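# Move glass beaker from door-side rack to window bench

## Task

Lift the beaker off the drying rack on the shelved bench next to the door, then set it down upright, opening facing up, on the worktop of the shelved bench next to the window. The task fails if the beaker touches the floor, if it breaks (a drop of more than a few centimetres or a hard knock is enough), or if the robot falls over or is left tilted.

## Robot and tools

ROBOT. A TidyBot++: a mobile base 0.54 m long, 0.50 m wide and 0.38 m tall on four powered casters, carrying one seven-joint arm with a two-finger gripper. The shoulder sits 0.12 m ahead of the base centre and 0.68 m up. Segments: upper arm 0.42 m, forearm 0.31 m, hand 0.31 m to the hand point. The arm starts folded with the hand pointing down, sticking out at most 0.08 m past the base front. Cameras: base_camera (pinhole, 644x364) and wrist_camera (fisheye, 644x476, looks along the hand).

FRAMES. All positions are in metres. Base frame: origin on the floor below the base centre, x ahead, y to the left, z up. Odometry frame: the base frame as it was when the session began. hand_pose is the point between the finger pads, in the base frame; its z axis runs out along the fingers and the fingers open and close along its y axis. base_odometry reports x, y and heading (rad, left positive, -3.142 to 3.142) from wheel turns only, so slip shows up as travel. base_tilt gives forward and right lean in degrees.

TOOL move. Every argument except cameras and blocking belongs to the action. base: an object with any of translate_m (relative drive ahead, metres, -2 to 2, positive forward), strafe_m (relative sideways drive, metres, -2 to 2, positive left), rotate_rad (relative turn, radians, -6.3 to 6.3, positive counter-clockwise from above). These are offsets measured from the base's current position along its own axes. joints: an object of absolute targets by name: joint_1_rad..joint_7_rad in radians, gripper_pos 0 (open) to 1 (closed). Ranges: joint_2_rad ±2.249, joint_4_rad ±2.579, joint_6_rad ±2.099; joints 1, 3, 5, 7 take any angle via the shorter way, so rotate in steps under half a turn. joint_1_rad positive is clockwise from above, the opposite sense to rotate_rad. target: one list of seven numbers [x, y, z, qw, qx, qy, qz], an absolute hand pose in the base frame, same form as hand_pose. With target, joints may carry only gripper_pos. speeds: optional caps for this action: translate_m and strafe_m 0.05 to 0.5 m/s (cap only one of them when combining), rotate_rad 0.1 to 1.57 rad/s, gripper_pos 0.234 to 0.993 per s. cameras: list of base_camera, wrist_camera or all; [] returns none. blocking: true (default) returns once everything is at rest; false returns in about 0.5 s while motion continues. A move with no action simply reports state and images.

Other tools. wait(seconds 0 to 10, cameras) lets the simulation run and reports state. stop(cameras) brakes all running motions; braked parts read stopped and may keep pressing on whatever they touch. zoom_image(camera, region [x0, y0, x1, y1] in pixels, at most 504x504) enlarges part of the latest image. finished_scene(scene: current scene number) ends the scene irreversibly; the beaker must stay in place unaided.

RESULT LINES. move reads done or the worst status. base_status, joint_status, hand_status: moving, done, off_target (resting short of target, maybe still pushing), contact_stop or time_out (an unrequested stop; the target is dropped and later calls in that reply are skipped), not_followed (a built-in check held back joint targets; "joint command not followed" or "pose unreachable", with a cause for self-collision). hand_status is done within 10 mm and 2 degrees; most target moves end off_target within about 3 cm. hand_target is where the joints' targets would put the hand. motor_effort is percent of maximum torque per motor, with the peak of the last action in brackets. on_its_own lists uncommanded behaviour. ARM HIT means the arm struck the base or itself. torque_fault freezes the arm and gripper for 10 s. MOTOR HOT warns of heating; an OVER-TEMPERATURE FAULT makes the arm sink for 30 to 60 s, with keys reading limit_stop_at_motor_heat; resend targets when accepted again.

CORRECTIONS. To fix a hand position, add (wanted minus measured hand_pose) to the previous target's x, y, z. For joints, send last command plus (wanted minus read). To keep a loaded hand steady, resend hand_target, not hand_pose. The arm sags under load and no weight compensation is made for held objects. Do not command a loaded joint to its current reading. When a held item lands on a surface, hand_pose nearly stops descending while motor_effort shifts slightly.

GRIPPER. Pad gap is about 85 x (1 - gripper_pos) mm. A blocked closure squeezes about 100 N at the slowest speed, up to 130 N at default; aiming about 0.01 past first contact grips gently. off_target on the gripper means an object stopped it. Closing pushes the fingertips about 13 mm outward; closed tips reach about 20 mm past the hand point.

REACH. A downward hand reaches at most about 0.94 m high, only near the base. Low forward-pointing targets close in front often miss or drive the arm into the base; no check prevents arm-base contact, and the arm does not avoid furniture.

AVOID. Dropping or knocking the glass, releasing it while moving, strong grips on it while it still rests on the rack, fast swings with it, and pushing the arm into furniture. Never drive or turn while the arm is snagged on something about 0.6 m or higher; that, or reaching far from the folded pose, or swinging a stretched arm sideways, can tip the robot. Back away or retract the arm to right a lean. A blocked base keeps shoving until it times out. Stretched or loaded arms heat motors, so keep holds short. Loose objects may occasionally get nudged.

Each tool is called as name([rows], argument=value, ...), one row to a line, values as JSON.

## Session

move()

Scene clock: 0.00 s.
base_odometry: x=+0.000 y=+0.000 heading=+0.000
base_tilt: forward=-1.0 right=+0.5
base_status: not commanded
joint_positions: joint_1_rad=+0.048 joint_2_rad=-0.397 joint_3_rad=+3.147 joint_4_rad=-2.524 joint_5_rad=+0.048 joint_6_rad=-0.823 joint_7_rad=+1.534 gripper_pos=+0.000
joint_status: not commanded
motor_effort: joint_1_rad=-1 joint_2_rad=+0 joint_3_rad=+0 joint_4_rad=+14 joint_5_rad=+0 joint_6_rad=+2 joint_7_rad=+0
hand_pose: x=+0.2820 y=-0.0180 z=+0.5985 quat_wxyz=(+0.019, +0.995, -0.030, +0.096) (m; base frame)
hand_target: x=+0.2818 y=-0.0180 z=+0.5983 quat_wxyz=(+0.019, +0.995, -0.030, +0.095) (m; base frame)
hand_status: not commanded
pictures: base_camera, wrist_camera

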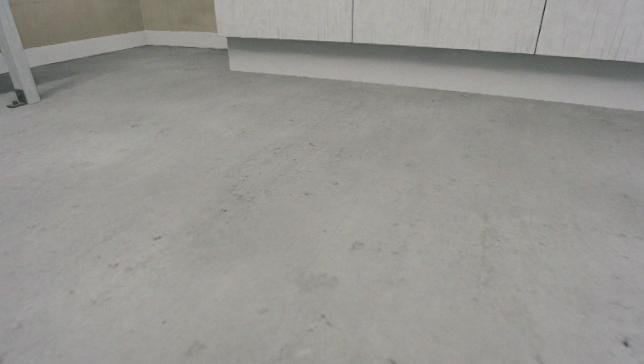

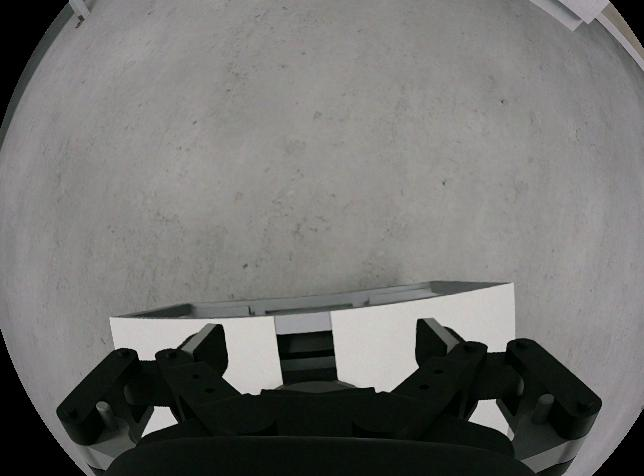

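move(joints={"joint_1_rad": 0.011, "joint_2_rad": -0.349, "joint_3_rad": 3.145, "joint_4_rad": -2.145, "joint_5_rad": -0.05, "joint_6_rad": 0.287, "joint_7_rad": 1.53})

Scene clock: 4.90 s.
move: done
base_odometry: x=+0.000 y=+0.000 heading=+0.000
base_tilt: forward=-1.0 right=+0.5
base_status: not commanded
joint_positions: joint_1_rad=+0.025 joint_2_rad=-0.378 joint_3_rad=+3.147 joint_4_rad=-2.161 joint_5_rad=-0.004 joint_6_rad=+0.222 joint_7_rad=+1.534 gripper_pos=+0.000
joint_status: all done
motor_effort: joint_1_rad=+1(2) joint_2_rad=-6(7) joint_3_rad=+1(2) joint_4_rad=+19(20) joint_5_rad=+0(1) joint_6_rad=+9(10) joint_7_rad=+0(1)
hand_pose: x=+0.5822 y=-0.0134 z=+1.0098 quat_wxyz=(-0.004, +0.703, -0.026, +0.711) (m; base frame)
hand_target: x=+0.5922 y=-0.0102 z=+1.0261 quat_wxyz=(-0.023, +0.684, -0.041, +0.728) (m; base frame)
hand_status: not commanded
pictures: base_camera, wrist_camera

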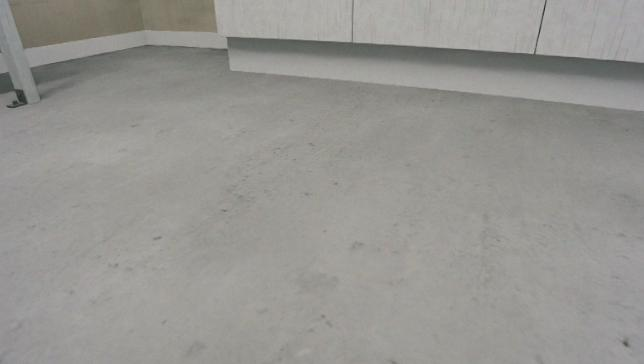

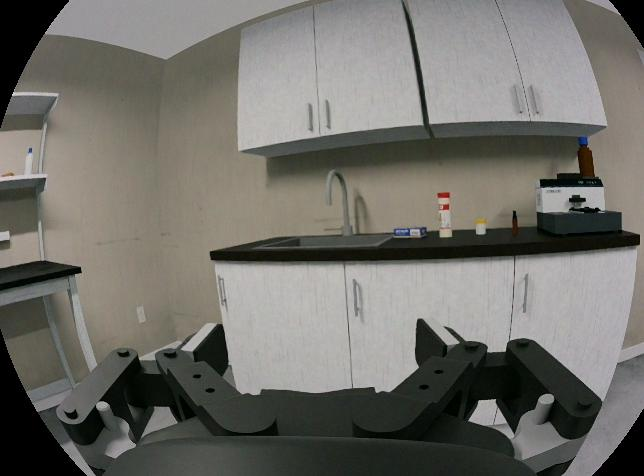

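move(base={"rotate_rad": 1.2})

move(base={"rotate_rad": 1.2})

Scene clock: 8.67 s.
move: done
base_odometry: x=+0.000 y=+0.000 heading=+1.199
base_tilt: forward=-1.0 right=+0.5
base_status: done
joint_positions: joint_1_rad=+0.017 joint_2_rad=-0.375 joint_3_rad=+3.146 joint_4_rad=-2.161 joint_5_rad=-0.006 joint_6_rad=+0.225 joint_7_rad=+1.534 gripper_pos=+0.000
joint_status: not commanded
motor_effort: joint_1_rad=+0(2) joint_2_rad=-6(8) joint_3_rad=+1(2) joint_4_rad=+20(20) joint_5_rad=+0(1) joint_6_rad=+9(9) joint_7_rad=+0(1)
hand_pose: x=+0.5832 y=-0.0094 z=+1.0094 quat_wxyz=(-0.008, +0.703, -0.023, +0.711) (m; base frame)
hand_target: x=+0.5922 y=-0.0102 z=+1.0261 quat_wxyz=(-0.023, +0.684, -0.041, +0.728) (m; base frame)
hand_status: not commanded
pictures: base_camera, wrist_camera

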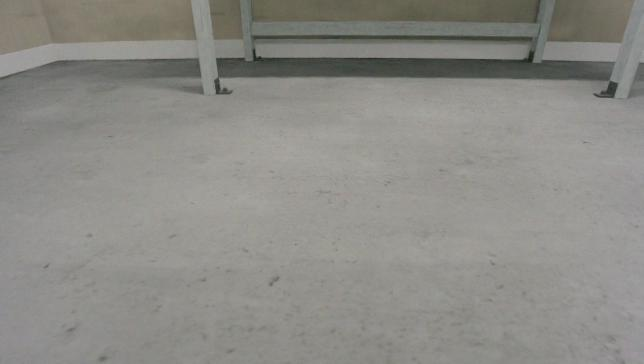

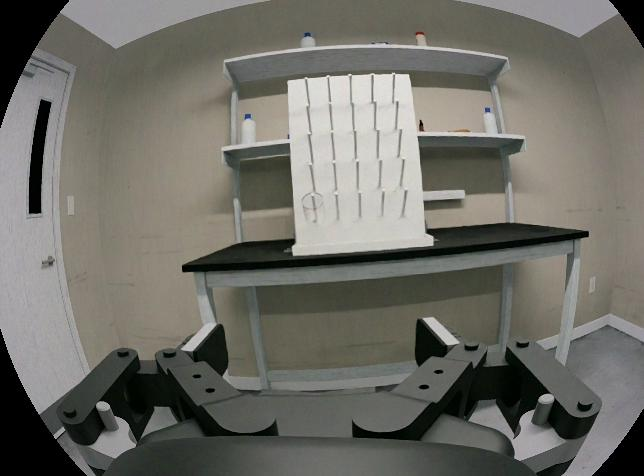

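Scene clock: 10.70 s.
move: done
base_odometry: x=+0.000 y=+0.000 heading=+2.398
base_tilt: forward=-1.0 right=+0.5
base_status: done
joint_positions: joint_1_rad=+0.013 joint_2_rad=-0.374 joint_3_rad=+3.146 joint_4_rad=-2.161 joint_5_rad=-0.007 joint_6_rad=+0.226 joint_7_rad=+1.534 gripper_pos=+0.000
joint_status: not commanded
motor_effort: joint_1_rad=+1(2) joint_2_rad=-7(8) joint_3_rad=+1(3) joint_4_rad=+20(20) joint_5_rad=+0(1) joint_6_rad=+9(9) joint_7_rad=+0(1)
hand_pose: x=+0.5834 y=-0.0077 z=+1.0092 quat_wxyz=(-0.009, +0.703, -0.022, +0.710) (m; base frame)
hand_target: x=+0.5922 y=-0.0102 z=+1.0261 quat_wxyz=(-0.023, +0.684, -0.041, +0.728) (m; base frame)
hand_status: not commanded
pictures: base_camera, wrist_camera

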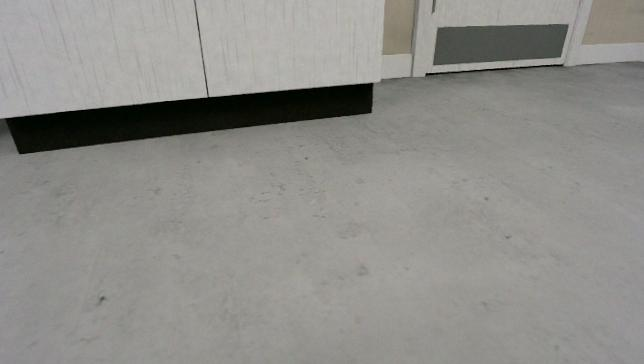

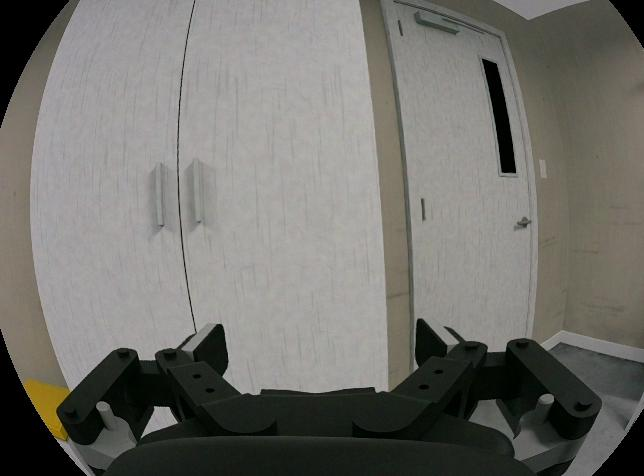

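move(base={"rotate_rad": -1.2}, joints={"joint_7_rad": 1.571})

zoom_image(camera="wrist_camera", region=[180, 30, 600, 290])

Scene clock: 36.50 s.
move: done
base_odometry: x=+0.000 y=+0.000 heading=+1.199
base_tilt: forward=-1.0 right=+0.5
base_status: done
joint_positions: joint_1_rad=+0.013 joint_2_rad=-0.374 joint_3_rad=+3.147 joint_4_rad=-2.161 joint_5_rad=-0.008 joint_6_rad=+0.226 joint_7_rad=+1.560 gripper_pos=+0.000
joint_status: all done
motor_effort: joint_1_rad=+1(2) joint_2_rad=-7(7) joint_3_rad=+0(3) joint_4_rad=+20(20) joint_5_rad=+0(1) joint_6_rad=+9(9) joint_7_rad=+0(1)
hand_pose: x=+0.5835 y=-0.0082 z=+1.0092 quat_wxyz=(+0.000, +0.703, -0.014, +0.711) (m; base frame)
hand_target: x=+0.5922 y=-0.0102 z=+1.0261 quat_wxyz=(-0.008, +0.685, -0.027, +0.728) (m; base frame)
hand_status: not commanded
pictures: base_camera, wrist_camera

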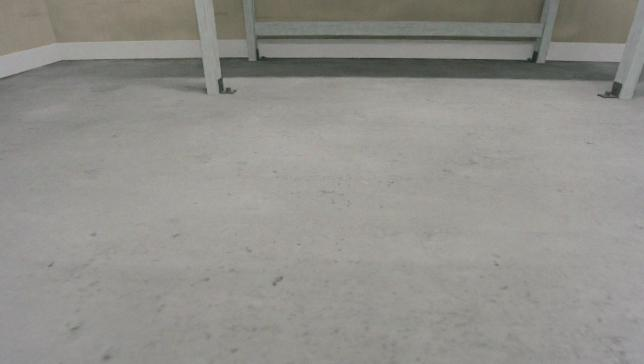

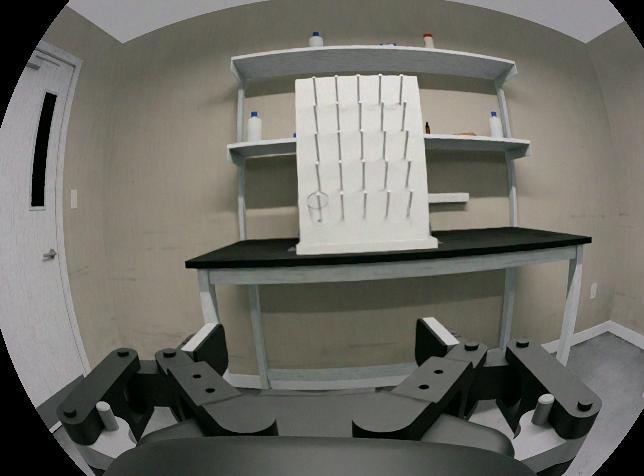

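Scaled by 1.200.

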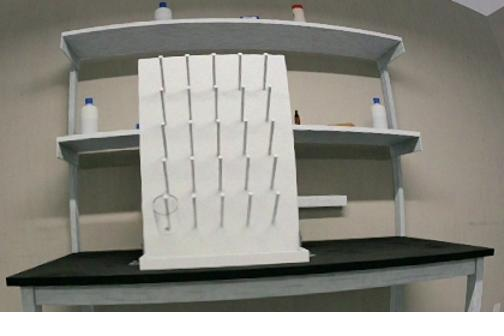

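move(base={"translate_m": 0.6})

zoom_image(camera="wrist_camera", region=[200, 60, 500, 320])

Scene clock: 41.47 s.
move: done
base_odometry: x=+0.218 y=+0.559 heading=+1.198
base_tilt: forward=-1.0 right=+0.5
base_status: done
joint_positions: joint_1_rad=+0.013 joint_2_rad=-0.366 joint_3_rad=+3.147 joint_4_rad=-2.161 joint_5_rad=-0.008 joint_6_rad=+0.229 joint_7_rad=+1.560 gripper_pos=+0.000
joint_status: not commanded
motor_effort: joint_1_rad=+0(1) joint_2_rad=-7(9) joint_3_rad=+1(2) joint_4_rad=+19(20) joint_5_rad=+0(0) joint_6_rad=+9(10) joint_7_rad=+0(1)
hand_pose: x=+0.5863 y=-0.0082 z=+1.0060 quat_wxyz=(+0.000, +0.706, -0.014, +0.709) (m; base frame)
hand_target: x=+0.5922 y=-0.0102 z=+1.0261 quat_wxyz=(-0.008, +0.685, -0.027, +0.728) (m; base frame)
hand_status: not commanded
pictures: base_camera, wrist_camera

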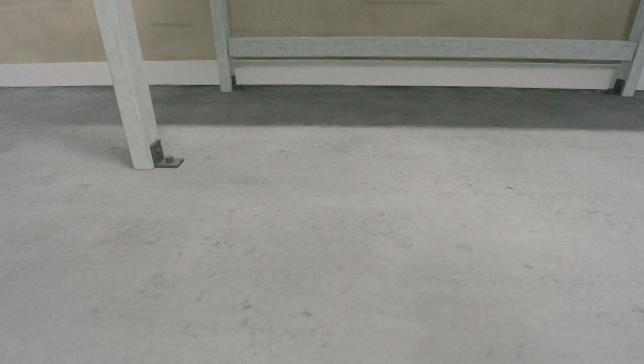

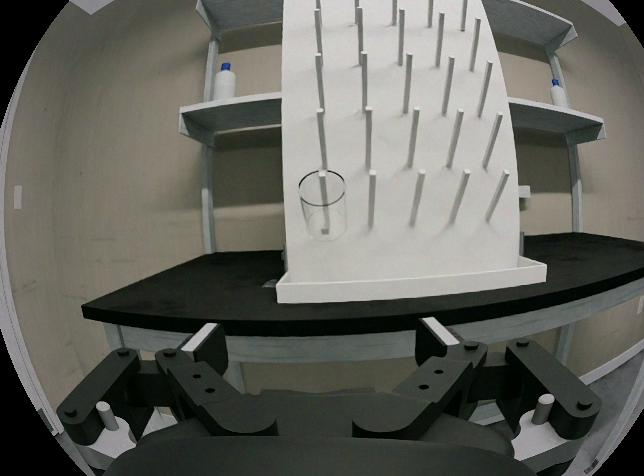

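Scaled by 1.680.

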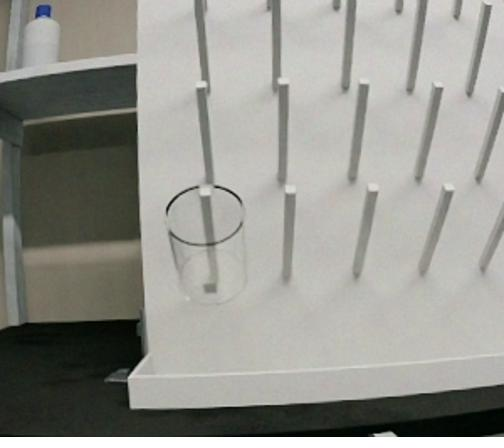

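move(base={"strafe_m": 0.31}, joints={"joint_1_rad": -0.189, "joint_2_rad": 0.648, "joint_3_rad": 3.118, "joint_4_rad": -1.059, "joint_5_rad": 1.772, "joint_6_rad": -1.623, "joint_7_rad": 2.118})

Scene clock: 79.50 s.
move: done
base_odometry: x=-0.071 y=+0.672 heading=+1.198
base_tilt: forward=-1.0 right=+0.5
base_status: done
joint_positions: joint_1_rad=-0.178 joint_2_rad=+0.593 joint_3_rad=+3.140 joint_4_rad=-1.084 joint_5_rad=+1.709 joint_6_rad=-1.564 joint_7_rad=+2.070 gripper_pos=+0.000
joint_status: all done
motor_effort: joint_1_rad=+1(3) joint_2_rad=-31(33) joint_3_rad=+3(4) joint_4_rad=+16(20) joint_5_rad=+9(10) joint_6_rad=-1(10) joint_7_rad=-1(1)
hand_pose: x=+0.7194 y=-0.2040 z=+1.0389 quat_wxyz=(+0.738, +0.604, +0.259, -0.152) (m; base frame)
hand_target: x=+0.7282 y=-0.1871 z=+1.0339 quat_wxyz=(+0.748, +0.578, +0.265, -0.188) (m; base frame)
hand_status: not commanded
pictures: base_camera, wrist_camera

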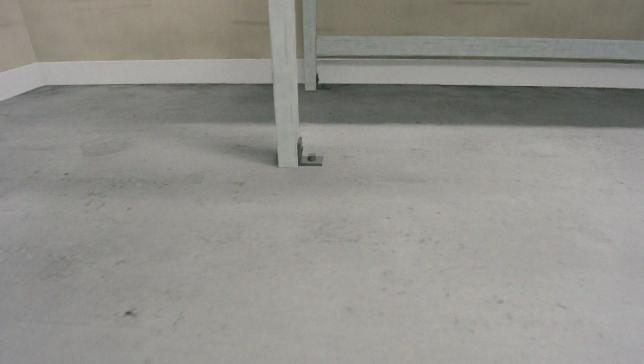

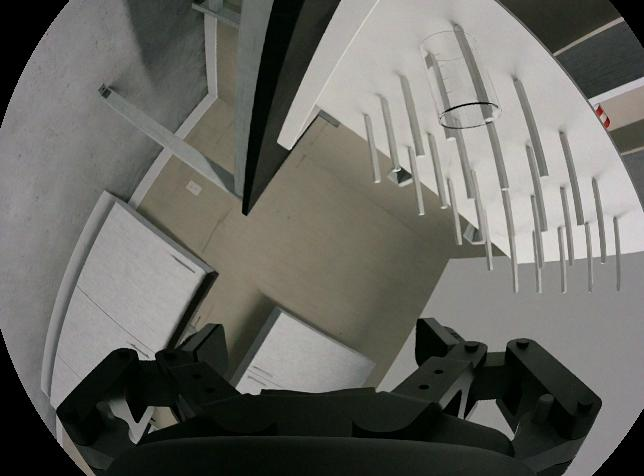

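zoom_image(camera="wrist_camera", region=[380, 0, 560, 150])

move(base={"translate_m": 0.15}, joints={"joint_1_rad": -0.198, "joint_2_rad": 0.655, "joint_3_rad": 3.112, "joint_4_rad": -1.007, "joint_5_rad": 1.78, "joint_6_rad": -1.724, "joint_7_rad": 2.208}, speeds={"translate_m": 0.25}, cameras=["wrist_camera"])

zoom_image(camera="wrist_camera", region=[340, 0, 600, 260])

Scaled by 2.800.

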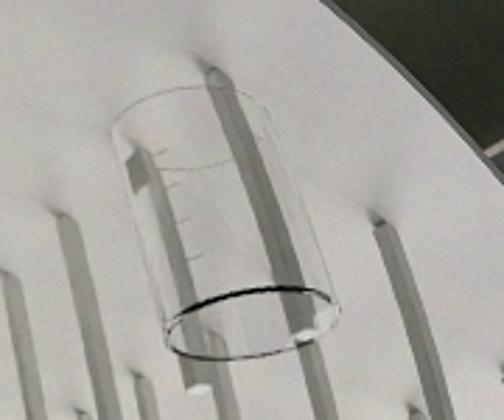

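Scene clock: 86.97 s.
move: done
base_odometry: x=-0.017 y=+0.812 heading=+1.198
base_tilt: forward=-1.0 right=+0.5
base_status: done
joint_positions: joint_1_rad=-0.186 joint_2_rad=+0.613 joint_3_rad=+3.136 joint_4_rad=-1.027 joint_5_rad=+1.723 joint_6_rad=-1.674 joint_7_rad=+2.163 gripper_pos=+0.000
joint_status: all done
motor_effort: joint_1_rad=+0(2) joint_2_rad=-31(34) joint_3_rad=+2(4) joint_4_rad=+15(16) joint_5_rad=+9(10) joint_6_rad=+0(1) joint_7_rad=+0(1)
hand_pose: x=+0.6944 y=-0.2010 z=+1.0515 quat_wxyz=(+0.731, +0.606, +0.236, -0.207) (m; base frame)
hand_target: x=+0.7010 y=-0.1833 z=+1.0493 quat_wxyz=(+0.739, +0.584, +0.242, -0.234) (m; base frame)
hand_status: not commanded
pictures: wrist_camera

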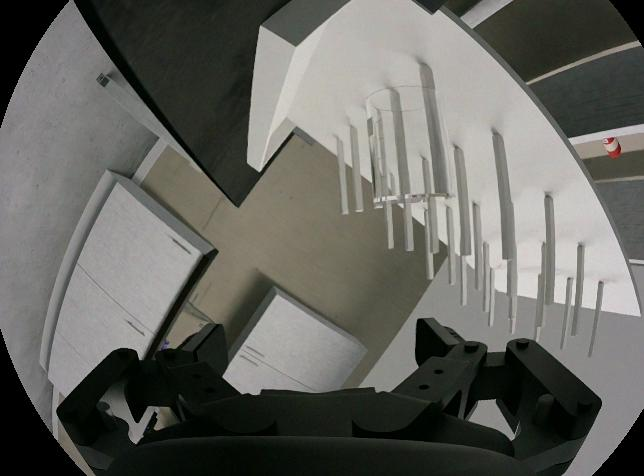

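Scaled by 1.938.

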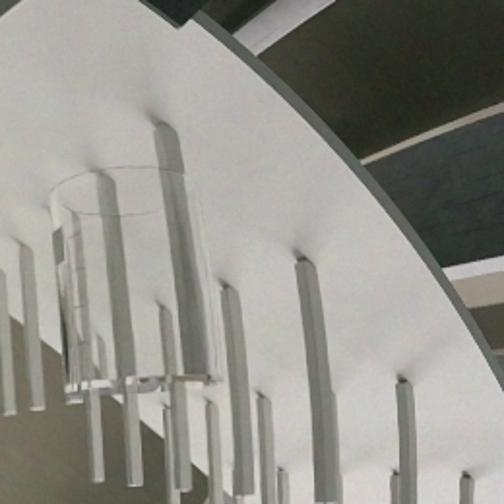

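move(base={"translate_m": 0.15}, joints={"joint_2_rad": 0.605}, speeds={"translate_m": 0.2}, cameras=["wrist_camera"])

zoom_image(camera="wrist_camera", region=[200, 120, 500, 420])

Scene clock: 109.90 s.
move: done
base_odometry: x=+0.038 y=+0.952 heading=+1.199
base_tilt: forward=-1.0 right=+0.5
base_status: done
joint_positions: joint_1_rad=-0.187 joint_2_rad=+0.613 joint_3_rad=+3.135 joint_4_rad=-1.027 joint_5_rad=+1.723 joint_6_rad=-1.676 joint_7_rad=+2.163 gripper_pos=+0.000
joint_status: all done
motor_effort: joint_1_rad=+0(3) joint_2_rad=-31(34) joint_3_rad=+2(4) joint_4_rad=+15(15) joint_5_rad=+9(10) joint_6_rad=+0(1) joint_7_rad=+0(1)
hand_pose: x=+0.6940 y=-0.2004 z=+1.0521 quat_wxyz=(+0.731, +0.606, +0.236, -0.206) (m; base frame)
hand_target: x=+0.6823 y=-0.1871 z=+1.0756 quat_wxyz=(+0.741, +0.593, +0.225, -0.219) (m; base frame)
hand_status: not commanded
pictures: wrist_camera

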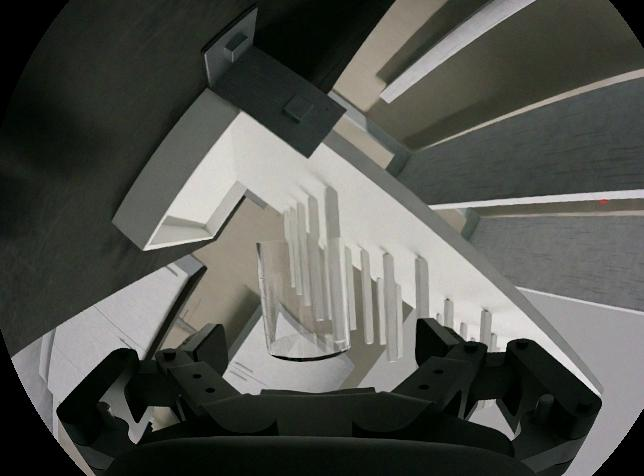

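Scaled by 1.680.

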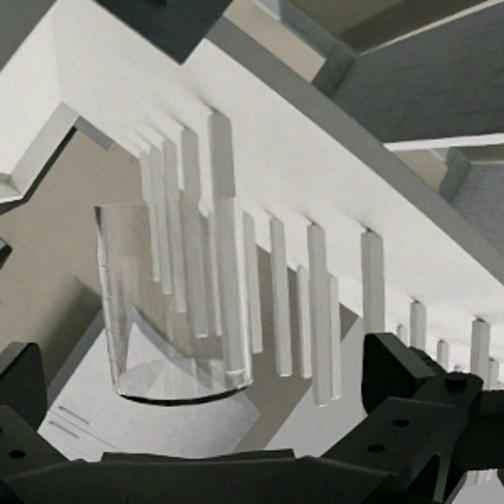

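move(base={"translate_m": 0.012, "strafe_m": -0.06}, joints={"joint_2_rad": 0.563}, speeds={"strafe_m": 0.1}, cameras=["wrist_camera"])

zoom_image(camera="wrist_camera", region=[180, 170, 480, 420])

Scene clock: 122.47 s.
move: done
base_odometry: x=+0.098 y=+0.942 heading=+1.199
base_tilt: forward=-1.0 right=+0.5
base_status: done
joint_positions: joint_1_rad=-0.194 joint_2_rad=+0.598 joint_3_rad=+3.132 joint_4_rad=-1.026 joint_5_rad=+1.724 joint_6_rad=-1.676 joint_7_rad=+2.163 gripper_pos=+0.000
joint_status: all done
motor_effort: joint_1_rad=+1(3) joint_2_rad=-30(33) joint_3_rad=+3(4) joint_4_rad=+14(15) joint_5_rad=+10(10) joint_6_rad=+0(0) joint_7_rad=+0(1)
hand_pose: x=+0.6907 y=-0.1964 z=+1.0595 quat_wxyz=(+0.733, +0.608, +0.234, -0.198) (m; base frame)
hand_target: x=+0.6657 y=-0.1904 z=+1.0969 quat_wxyz=(+0.743, +0.601, +0.210, -0.206) (m; base frame)
hand_status: not commanded
pictures: wrist_camera

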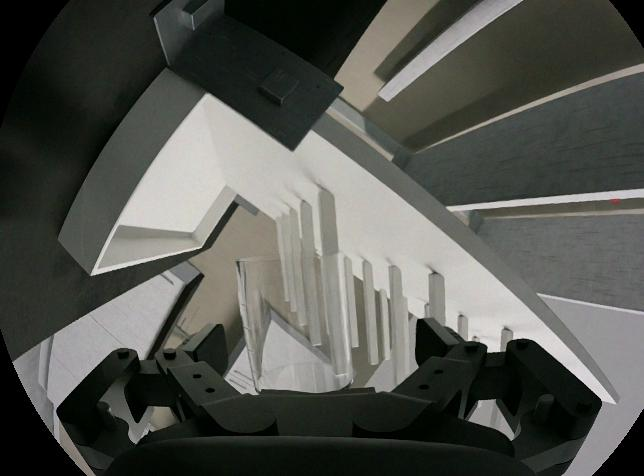

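Scaled by 1.680.

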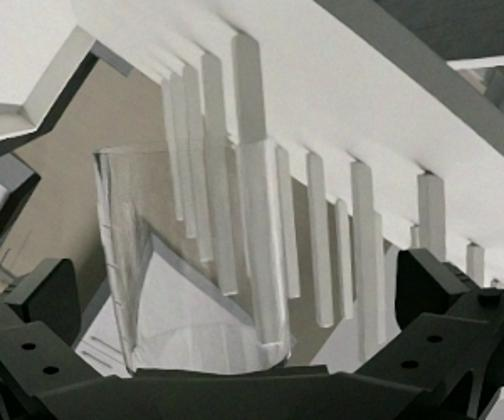

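move(joints={"joint_2_rad": 0.518, "joint_4_rad": -1.095}, cameras=["wrist_camera"])

zoom_image(camera="wrist_camera", region=[180, 170, 480, 420])

Scene clock: 147.47 s.
move: done
base_odometry: x=+0.098 y=+0.942 heading=+1.199
base_tilt: forward=-1.0 right=+0.5
base_status: not commanded
joint_positions: joint_1_rad=-0.194 joint_2_rad=+0.558 joint_3_rad=+3.132 joint_4_rad=-1.071 joint_5_rad=+1.724 joint_6_rad=-1.676 joint_7_rad=+2.163 gripper_pos=+0.000
joint_status: all done
motor_effort: joint_1_rad=+0(1) joint_2_rad=-30(32) joint_3_rad=+2(3) joint_4_rad=+15(16) joint_5_rad=+9(9) joint_6_rad=+0(0) joint_7_rad=+0(1)
hand_pose: x=+0.6770 y=-0.1990 z=+1.0676 quat_wxyz=(+0.732, +0.607, +0.236, -0.199) (m; base frame)
hand_target: x=+0.6523 y=-0.1926 z=+1.0954 quat_wxyz=(+0.742, +0.592, +0.225, -0.219) (m; base frame)
hand_status: not commanded
pictures: wrist_camera

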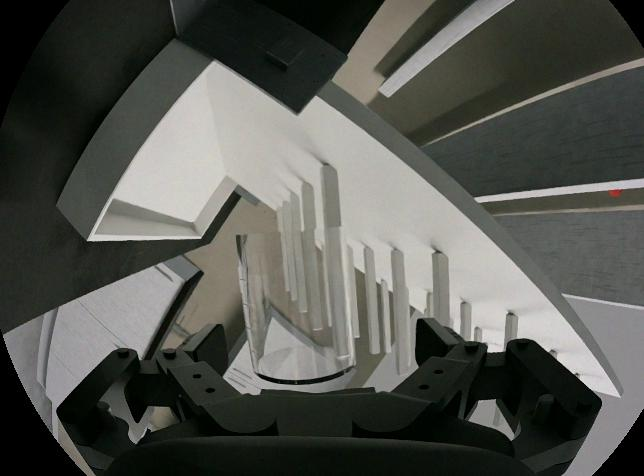

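Scaled by 1.680.

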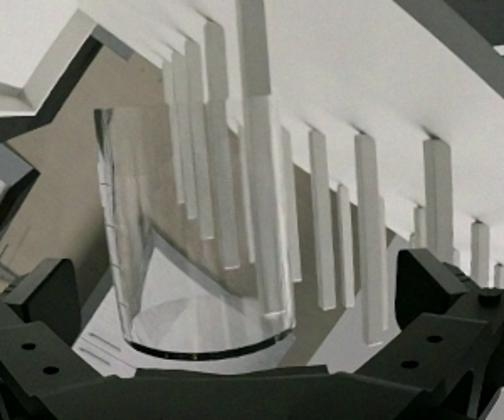

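move(base={"strafe_m": -0.03}, speeds={"strafe_m": 0.07}, cameras=["wrist_camera"])

zoom_image(camera="wrist_camera", region=[190, 210, 460, 420])

Scene clock: 165.07 s.
move: done
base_odometry: x=+0.126 y=+0.931 heading=+1.199
base_tilt: forward=-1.0 right=+0.5
base_status: done
joint_positions: joint_1_rad=-0.197 joint_2_rad=+0.558 joint_3_rad=+3.131 joint_4_rad=-1.071 joint_5_rad=+1.724 joint_6_rad=-1.676 joint_7_rad=+2.163 gripper_pos=+0.000
joint_status: not commanded
motor_effort: joint_1_rad=-1(3) joint_2_rad=-30(32) joint_3_rad=+3(5) joint_4_rad=+15(15) joint_5_rad=+9(9) joint_6_rad=+0(0) joint_7_rad=+0(1)
hand_pose: x=+0.6776 y=-0.1972 z=+1.0676 quat_wxyz=(+0.733, +0.607, +0.237, -0.197) (m; base frame)
hand_target: x=+0.6523 y=-0.1926 z=+1.0954 quat_wxyz=(+0.742, +0.592, +0.225, -0.219) (m; base frame)
hand_status: not commanded
pictures: wrist_camera

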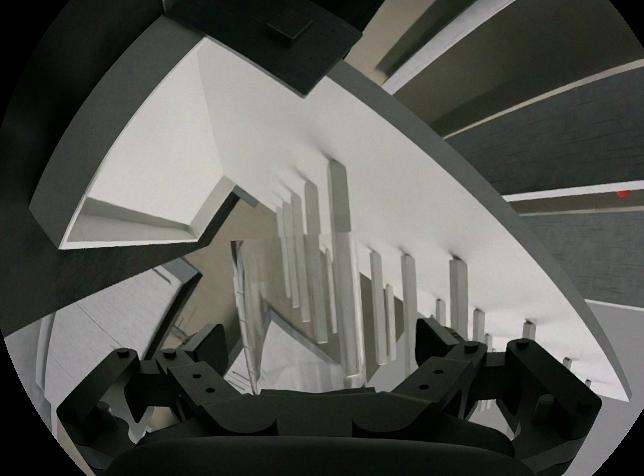

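Scaled by 1.867.

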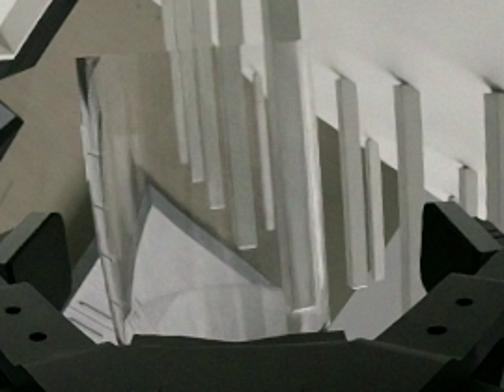

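zoom_image(camera="wrist_camera", region=[300, 280, 420, 400])

zoom_image(camera="wrist_camera", region=[215, 220, 335, 340])

Scaled by 4.200.

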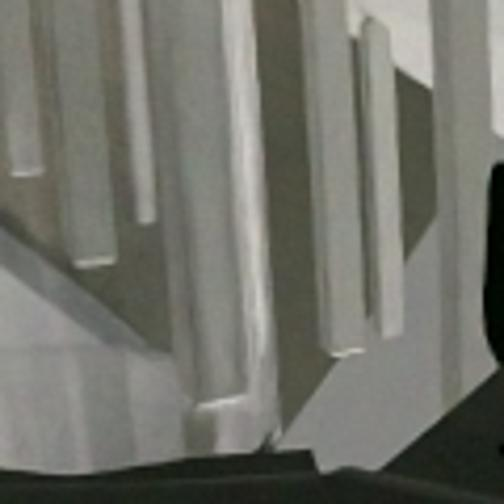

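Scaled by 4.200.

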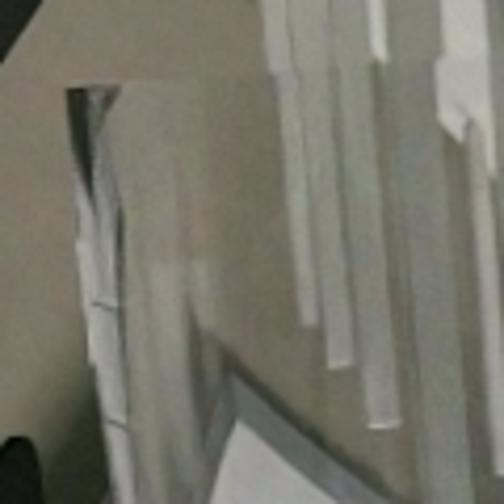

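move(base={"translate_m": -0.0035, "strafe_m": -0.040}, speeds={"strafe_m": 0.07}, cameras=["wrist_camera"])

zoom_image(camera="wrist_camera", region=[200, 220, 440, 420])

Scene clock: 180.30 s.
move: done
base_odometry: x=+0.163 y=+0.913 heading=+1.200
base_tilt: forward=-1.0 right=+0.5
base_status: done
joint_positions: joint_1_rad=-0.196 joint_2_rad=+0.557 joint_3_rad=+3.130 joint_4_rad=-1.071 joint_5_rad=+1.724 joint_6_rad=-1.676 joint_7_rad=+2.163 gripper_pos=+0.000
joint_status: not commanded
motor_effort: joint_1_rad=+1(4) joint_2_rad=-30(32) joint_3_rad=+3(4) joint_4_rad=+14(15) joint_5_rad=+9(10) joint_6_rad=+0(0) joint_7_rad=+0(1)
hand_pose: x=+0.6776 y=-0.1971 z=+1.0677 quat_wxyz=(+0.733, +0.607, +0.237, -0.197) (m; base frame)
hand_target: x=+0.6523 y=-0.1926 z=+1.0954 quat_wxyz=(+0.742, +0.592, +0.225, -0.219) (m; base frame)
hand_status: not commanded
pictures: wrist_camera

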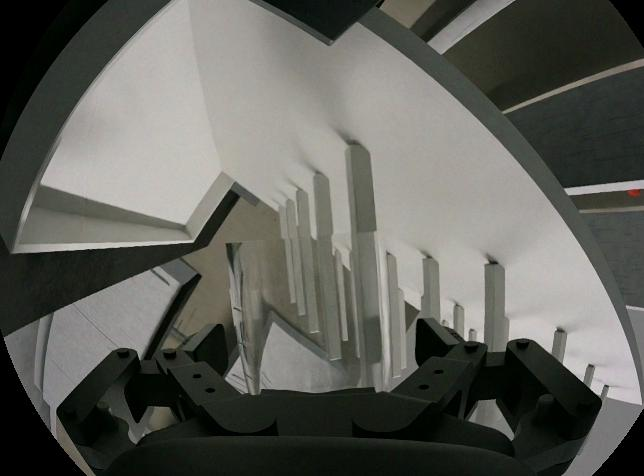

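Scaled by 2.100.

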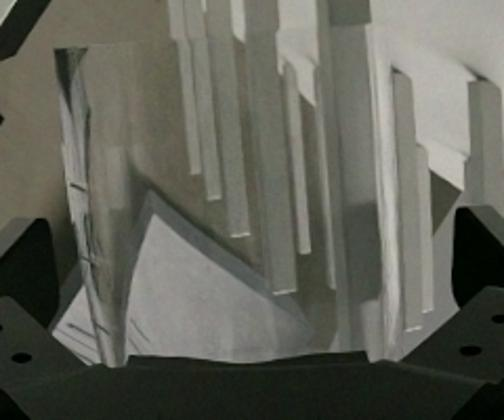

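zoom_image(camera="wrist_camera", region=[340, 270, 440, 400])

zoom_image(camera="wrist_camera", region=[200, 270, 300, 400])

Scaled by 3.877.

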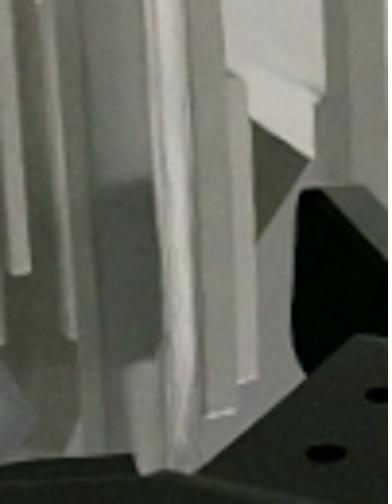

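Scaled by 3.877.

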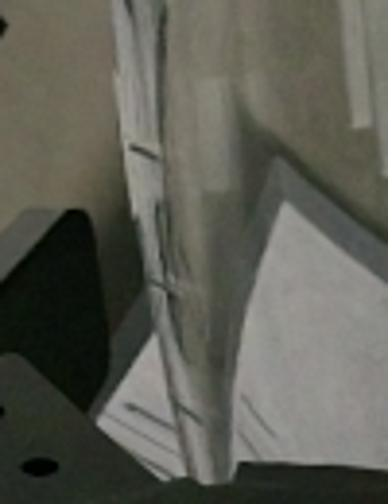

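move(base={"strafe_m": -0.014}, speeds={"strafe_m": 0.05}, cameras=["wrist_camera"])

zoom_image(camera="wrist_camera", region=[200, 220, 440, 420])

Scene clock: 192.40 s.
move: done
base_odometry: x=+0.176 y=+0.908 heading=+1.200
base_tilt: forward=-1.0 right=+0.5
base_status: done
joint_positions: joint_1_rad=-0.196 joint_2_rad=+0.557 joint_3_rad=+3.130 joint_4_rad=-1.071 joint_5_rad=+1.724 joint_6_rad=-1.676 joint_7_rad=+2.163 gripper_pos=+0.000
joint_status: not commanded
motor_effort: joint_1_rad=+1(3) joint_2_rad=-30(32) joint_3_rad=+3(4) joint_4_rad=+15(15) joint_5_rad=+9(10) joint_6_rad=+0(1) joint_7_rad=+0(1)
hand_pose: x=+0.6773 y=-0.1974 z=+1.0680 quat_wxyz=(+0.733, +0.607, +0.237, -0.197) (m; base frame)
hand_target: x=+0.6523 y=-0.1926 z=+1.0954 quat_wxyz=(+0.742, +0.592, +0.225, -0.219) (m; base frame)
hand_status: not commanded
pictures: wrist_camera

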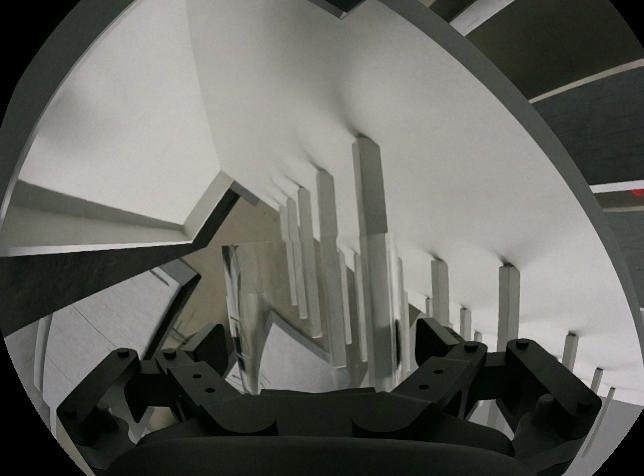

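Scaled by 2.100.

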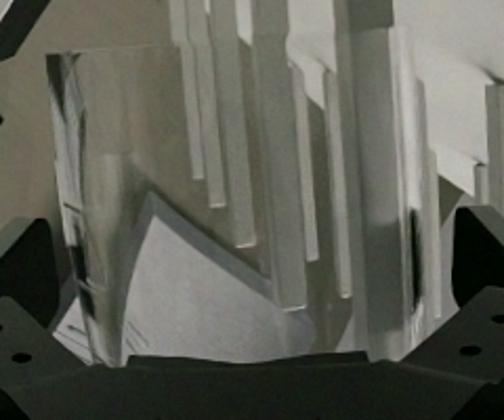

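move(joints={"gripper_pos": 0.22}, speeds={"gripper_pos": 0.234}, cameras=["wrist_camera"])

zoom_image(camera="wrist_camera", region=[200, 220, 440, 420])

Scene clock: 198.90 s.
move: done
base_odometry: x=+0.176 y=+0.908 heading=+1.200
base_tilt: forward=-1.0 right=+0.5
base_status: not commanded
joint_positions: joint_1_rad=-0.196 joint_2_rad=+0.557 joint_3_rad=+3.130 joint_4_rad=-1.071 joint_5_rad=+1.724 joint_6_rad=-1.676 joint_7_rad=+2.163 gripper_pos=+0.204
joint_status: all done
motor_effort: joint_1_rad=+0(1) joint_2_rad=-31(31) joint_3_rad=+2(3) joint_4_rad=+15(15) joint_5_rad=+10(10) joint_6_rad=+0(0) joint_7_rad=+0(1)
hand_pose: x=+0.6773 y=-0.1974 z=+1.0680 quat_wxyz=(+0.733, +0.607, +0.237, -0.197) (m; base frame)
hand_target: x=+0.6523 y=-0.1926 z=+1.0954 quat_wxyz=(+0.742, +0.592, +0.225, -0.219) (m; base frame)
hand_status: not commanded
pictures: wrist_camera

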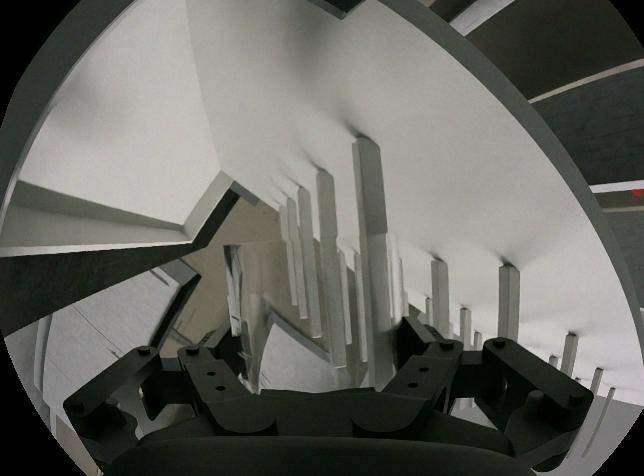

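Scaled by 2.100.

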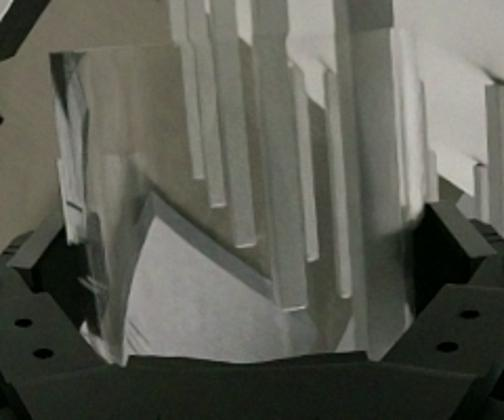

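move(joints={"gripper_pos": 0.235}, speeds={"gripper_pos": 0.234}, cameras=["wrist_camera"])

zoom_image(camera="wrist_camera", region=[200, 220, 440, 420])

Scene clock: 201.93 s.
move: done
base_odometry: x=+0.176 y=+0.908 heading=+1.200
base_tilt: forward=-1.0 right=+0.5
base_status: not commanded
joint_positions: joint_1_rad=-0.196 joint_2_rad=+0.557 joint_3_rad=+3.130 joint_4_rad=-1.071 joint_5_rad=+1.724 joint_6_rad=-1.676 joint_7_rad=+2.163 gripper_pos=+0.209
joint_status: all done
motor_effort: joint_1_rad=+0(1) joint_2_rad=-30(31) joint_3_rad=+3(3) joint_4_rad=+15(15) joint_5_rad=+10(11) joint_6_rad=+0(0) joint_7_rad=+0(1)
hand_pose: x=+0.6773 y=-0.1974 z=+1.0680 quat_wxyz=(+0.733, +0.607, +0.237, -0.197) (m; base frame)
hand_target: x=+0.6523 y=-0.1926 z=+1.0954 quat_wxyz=(+0.742, +0.592, +0.225, -0.219) (m; base frame)
hand_status: not commanded
pictures: wrist_camera

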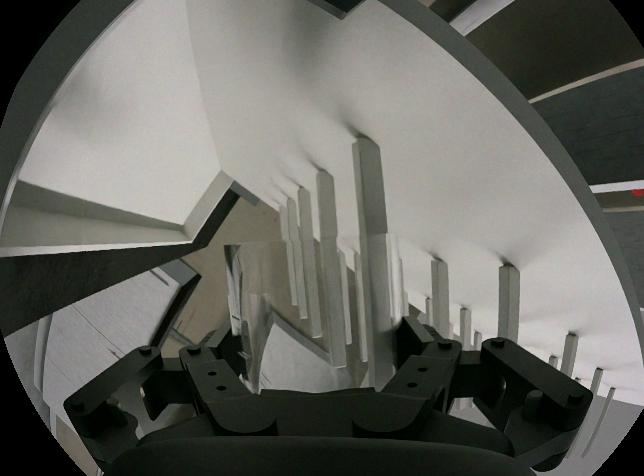

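Scaled by 2.100.

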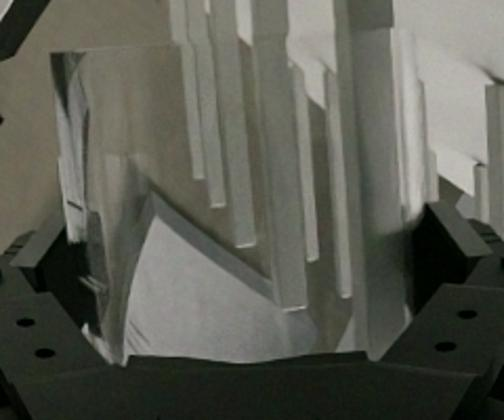

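move(joints={"joint_2_rad": 0.493}, cameras=["wrist_camera"])

move(joints={"joint_2_rad": 0.443, "joint_4_rad": -1.145}, cameras=["wrist_camera"])

Scene clock: 205.83 s.
move: done
base_odometry: x=+0.176 y=+0.908 heading=+1.200
base_tilt: forward=-1.0 right=+0.5
base_status: not commanded
joint_positions: joint_1_rad=-0.196 joint_2_rad=+0.537 joint_3_rad=+3.130 joint_4_rad=-1.071 joint_5_rad=+1.724 joint_6_rad=-1.676 joint_7_rad=+2.163 gripper_pos=+0.209
joint_status: all done
motor_effort: joint_1_rad=+0(1) joint_2_rad=-30(32) joint_3_rad=+3(4) joint_4_rad=+15(16) joint_5_rad=+10(11) joint_6_rad=+0(0) joint_7_rad=+0(1)
hand_pose: x=+0.6699 y=-0.1988 z=+1.0778 quat_wxyz=(+0.734, +0.610, +0.230, -0.191) (m; base frame)
hand_target: x=+0.6420 y=-0.1947 z=+1.1074 quat_wxyz=(+0.743, +0.597, +0.216, -0.211) (m; base frame)
hand_status: not commanded
pictures: wrist_camera

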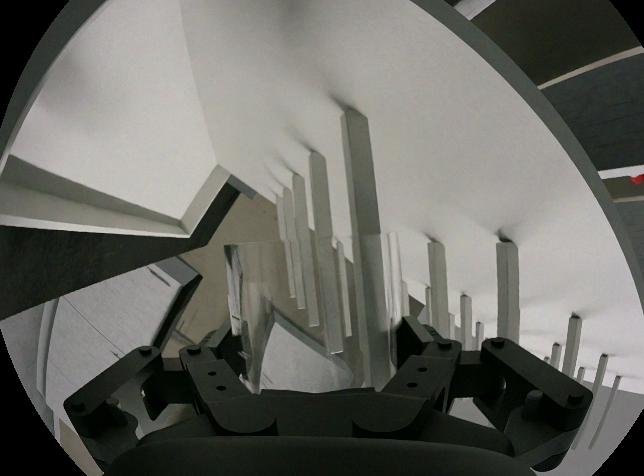

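Scene clock: 206.73 s.
move: done
base_odometry: x=+0.176 y=+0.908 heading=+1.200
base_tilt: forward=-1.0 right=+0.5
base_status: not commanded
joint_positions: joint_1_rad=-0.198 joint_2_rad=+0.488 joint_3_rad=+3.127 joint_4_rad=-1.119 joint_5_rad=+1.729 joint_6_rad=-1.681 joint_7_rad=+2.165 gripper_pos=+0.209
joint_status: all done
motor_effort: joint_1_rad=+0(3) joint_2_rad=-28(32) joint_3_rad=+3(4) joint_4_rad=+15(16) joint_5_rad=+10(10) joint_6_rad=+0(5) joint_7_rad=+0(1)
hand_pose: x=+0.6517 y=-0.2001 z=+1.0894 quat_wxyz=(+0.735, +0.609, +0.229, -0.191) (m; base frame)
hand_target: x=+0.6237 y=-0.1981 z=+1.1173 quat_wxyz=(+0.744, +0.596, +0.216, -0.211) (m; base frame)
hand_status: not commanded
pictures: wrist_camera

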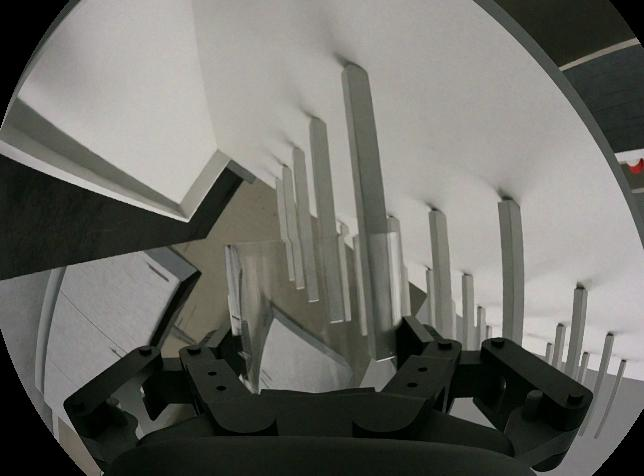

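move(joints={"joint_2_rad": 0.393, "joint_4_rad": -1.195}, cameras=["wrist_camera"])

move(joints={"joint_2_rad": 0.343, "joint_4_rad": -1.245}, cameras=["wrist_camera"])

move(joints={"joint_2_rad": 0.293, "joint_4_rad": -1.295}, cameras=["wrist_camera"])

Scene clock: 215.63 s.
move: done
base_odometry: x=+0.176 y=+0.908 heading=+1.200
base_tilt: forward=-1.0 right=+0.5
base_status: not commanded
joint_positions: joint_1_rad=-0.204 joint_2_rad=+0.439 joint_3_rad=+3.122 joint_4_rad=-1.168 joint_5_rad=+1.741 joint_6_rad=-1.685 joint_7_rad=+2.165 gripper_pos=+0.209
joint_status: all done
motor_effort: joint_1_rad=+0(4) joint_2_rad=-27(32) joint_3_rad=+2(5) joint_4_rad=+15(16) joint_5_rad=+10(10) joint_6_rad=+0(6) joint_7_rad=+0(1)
hand_pose: x=+0.6345 y=-0.1988 z=+1.1024 quat_wxyz=(+0.739, +0.605, +0.229, -0.188) (m; base frame)
hand_target: x=+0.6050 y=-0.2016 z=+1.1262 quat_wxyz=(+0.744, +0.596, +0.216, -0.210) (m; base frame)
hand_status: not commanded
pictures: wrist_camera

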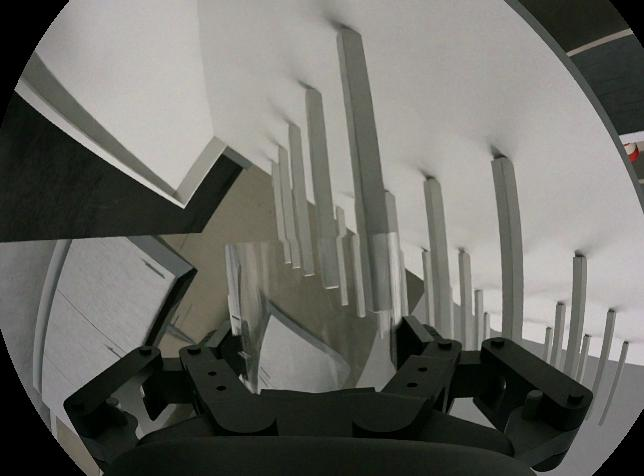

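Scene clock: 216.57 s.
move: done
base_odometry: x=+0.176 y=+0.908 heading=+1.200
base_tilt: forward=-1.0 right=+0.5
base_status: not commanded
joint_positions: joint_1_rad=-0.209 joint_2_rad=+0.397 joint_3_rad=+3.117 joint_4_rad=-1.214 joint_5_rad=+1.754 joint_6_rad=-1.688 joint_7_rad=+2.165 gripper_pos=+0.209
joint_status: all done
motor_effort: joint_1_rad=+3(5) joint_2_rad=-27(30) joint_3_rad=+4(4) joint_4_rad=+14(15) joint_5_rad=+8(10) joint_6_rad=-3(8) joint_7_rad=+0(1)
hand_pose: x=+0.6202 y=-0.1971 z=+1.1120 quat_wxyz=(+0.744, +0.599, +0.230, -0.187) (m; base frame)
hand_target: x=+0.5859 y=-0.2052 z=+1.1342 quat_wxyz=(+0.745, +0.595, +0.216, -0.210) (m; base frame)
hand_status: not commanded
pictures: wrist_camera

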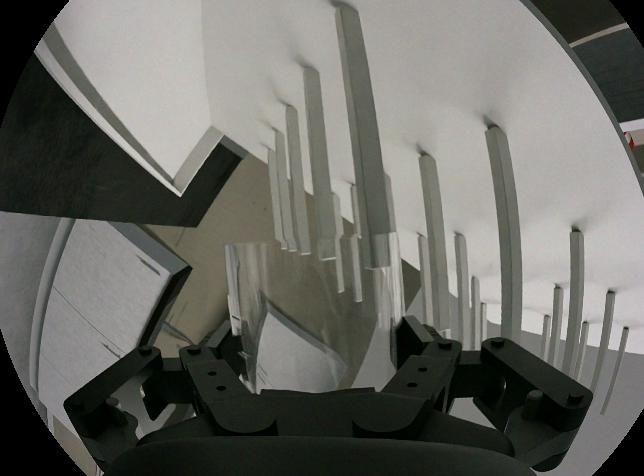

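Scene clock: 217.77 s.
move: done
base_odometry: x=+0.176 y=+0.908 heading=+1.200
base_tilt: forward=-1.0 right=+0.5
base_status: not commanded
joint_positions: joint_1_rad=-0.202 joint_2_rad=+0.331 joint_3_rad=+3.112 joint_4_rad=-1.269 joint_5_rad=+1.769 joint_6_rad=-1.715 joint_7_rad=+2.166 gripper_pos=+0.209
joint_status: all done
motor_effort: joint_1_rad=+1(6) joint_2_rad=-24(30) joint_3_rad=+2(7) joint_4_rad=+15(15) joint_5_rad=+10(10) joint_6_rad=+0(12) joint_7_rad=+0(1)
hand_pose: x=+0.5854 y=-0.2048 z=+1.1293 quat_wxyz=(+0.746, +0.600, +0.214, -0.194) (m; base frame)
hand_target: x=+0.5663 y=-0.2089 z=+1.1411 quat_wxyz=(+0.745, +0.595, +0.216, -0.210) (m; base frame)
hand_status: not commanded
pictures: wrist_camera

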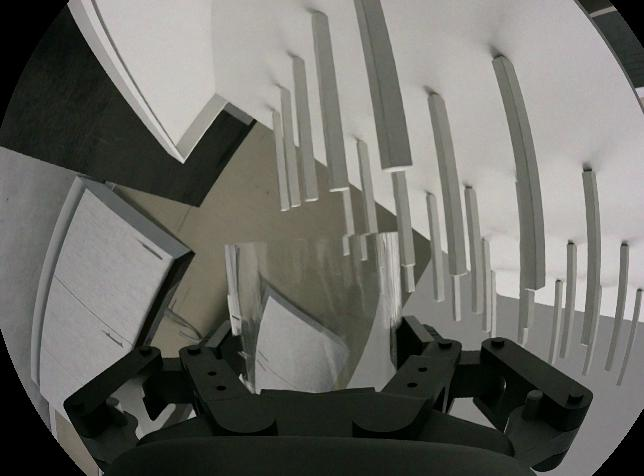

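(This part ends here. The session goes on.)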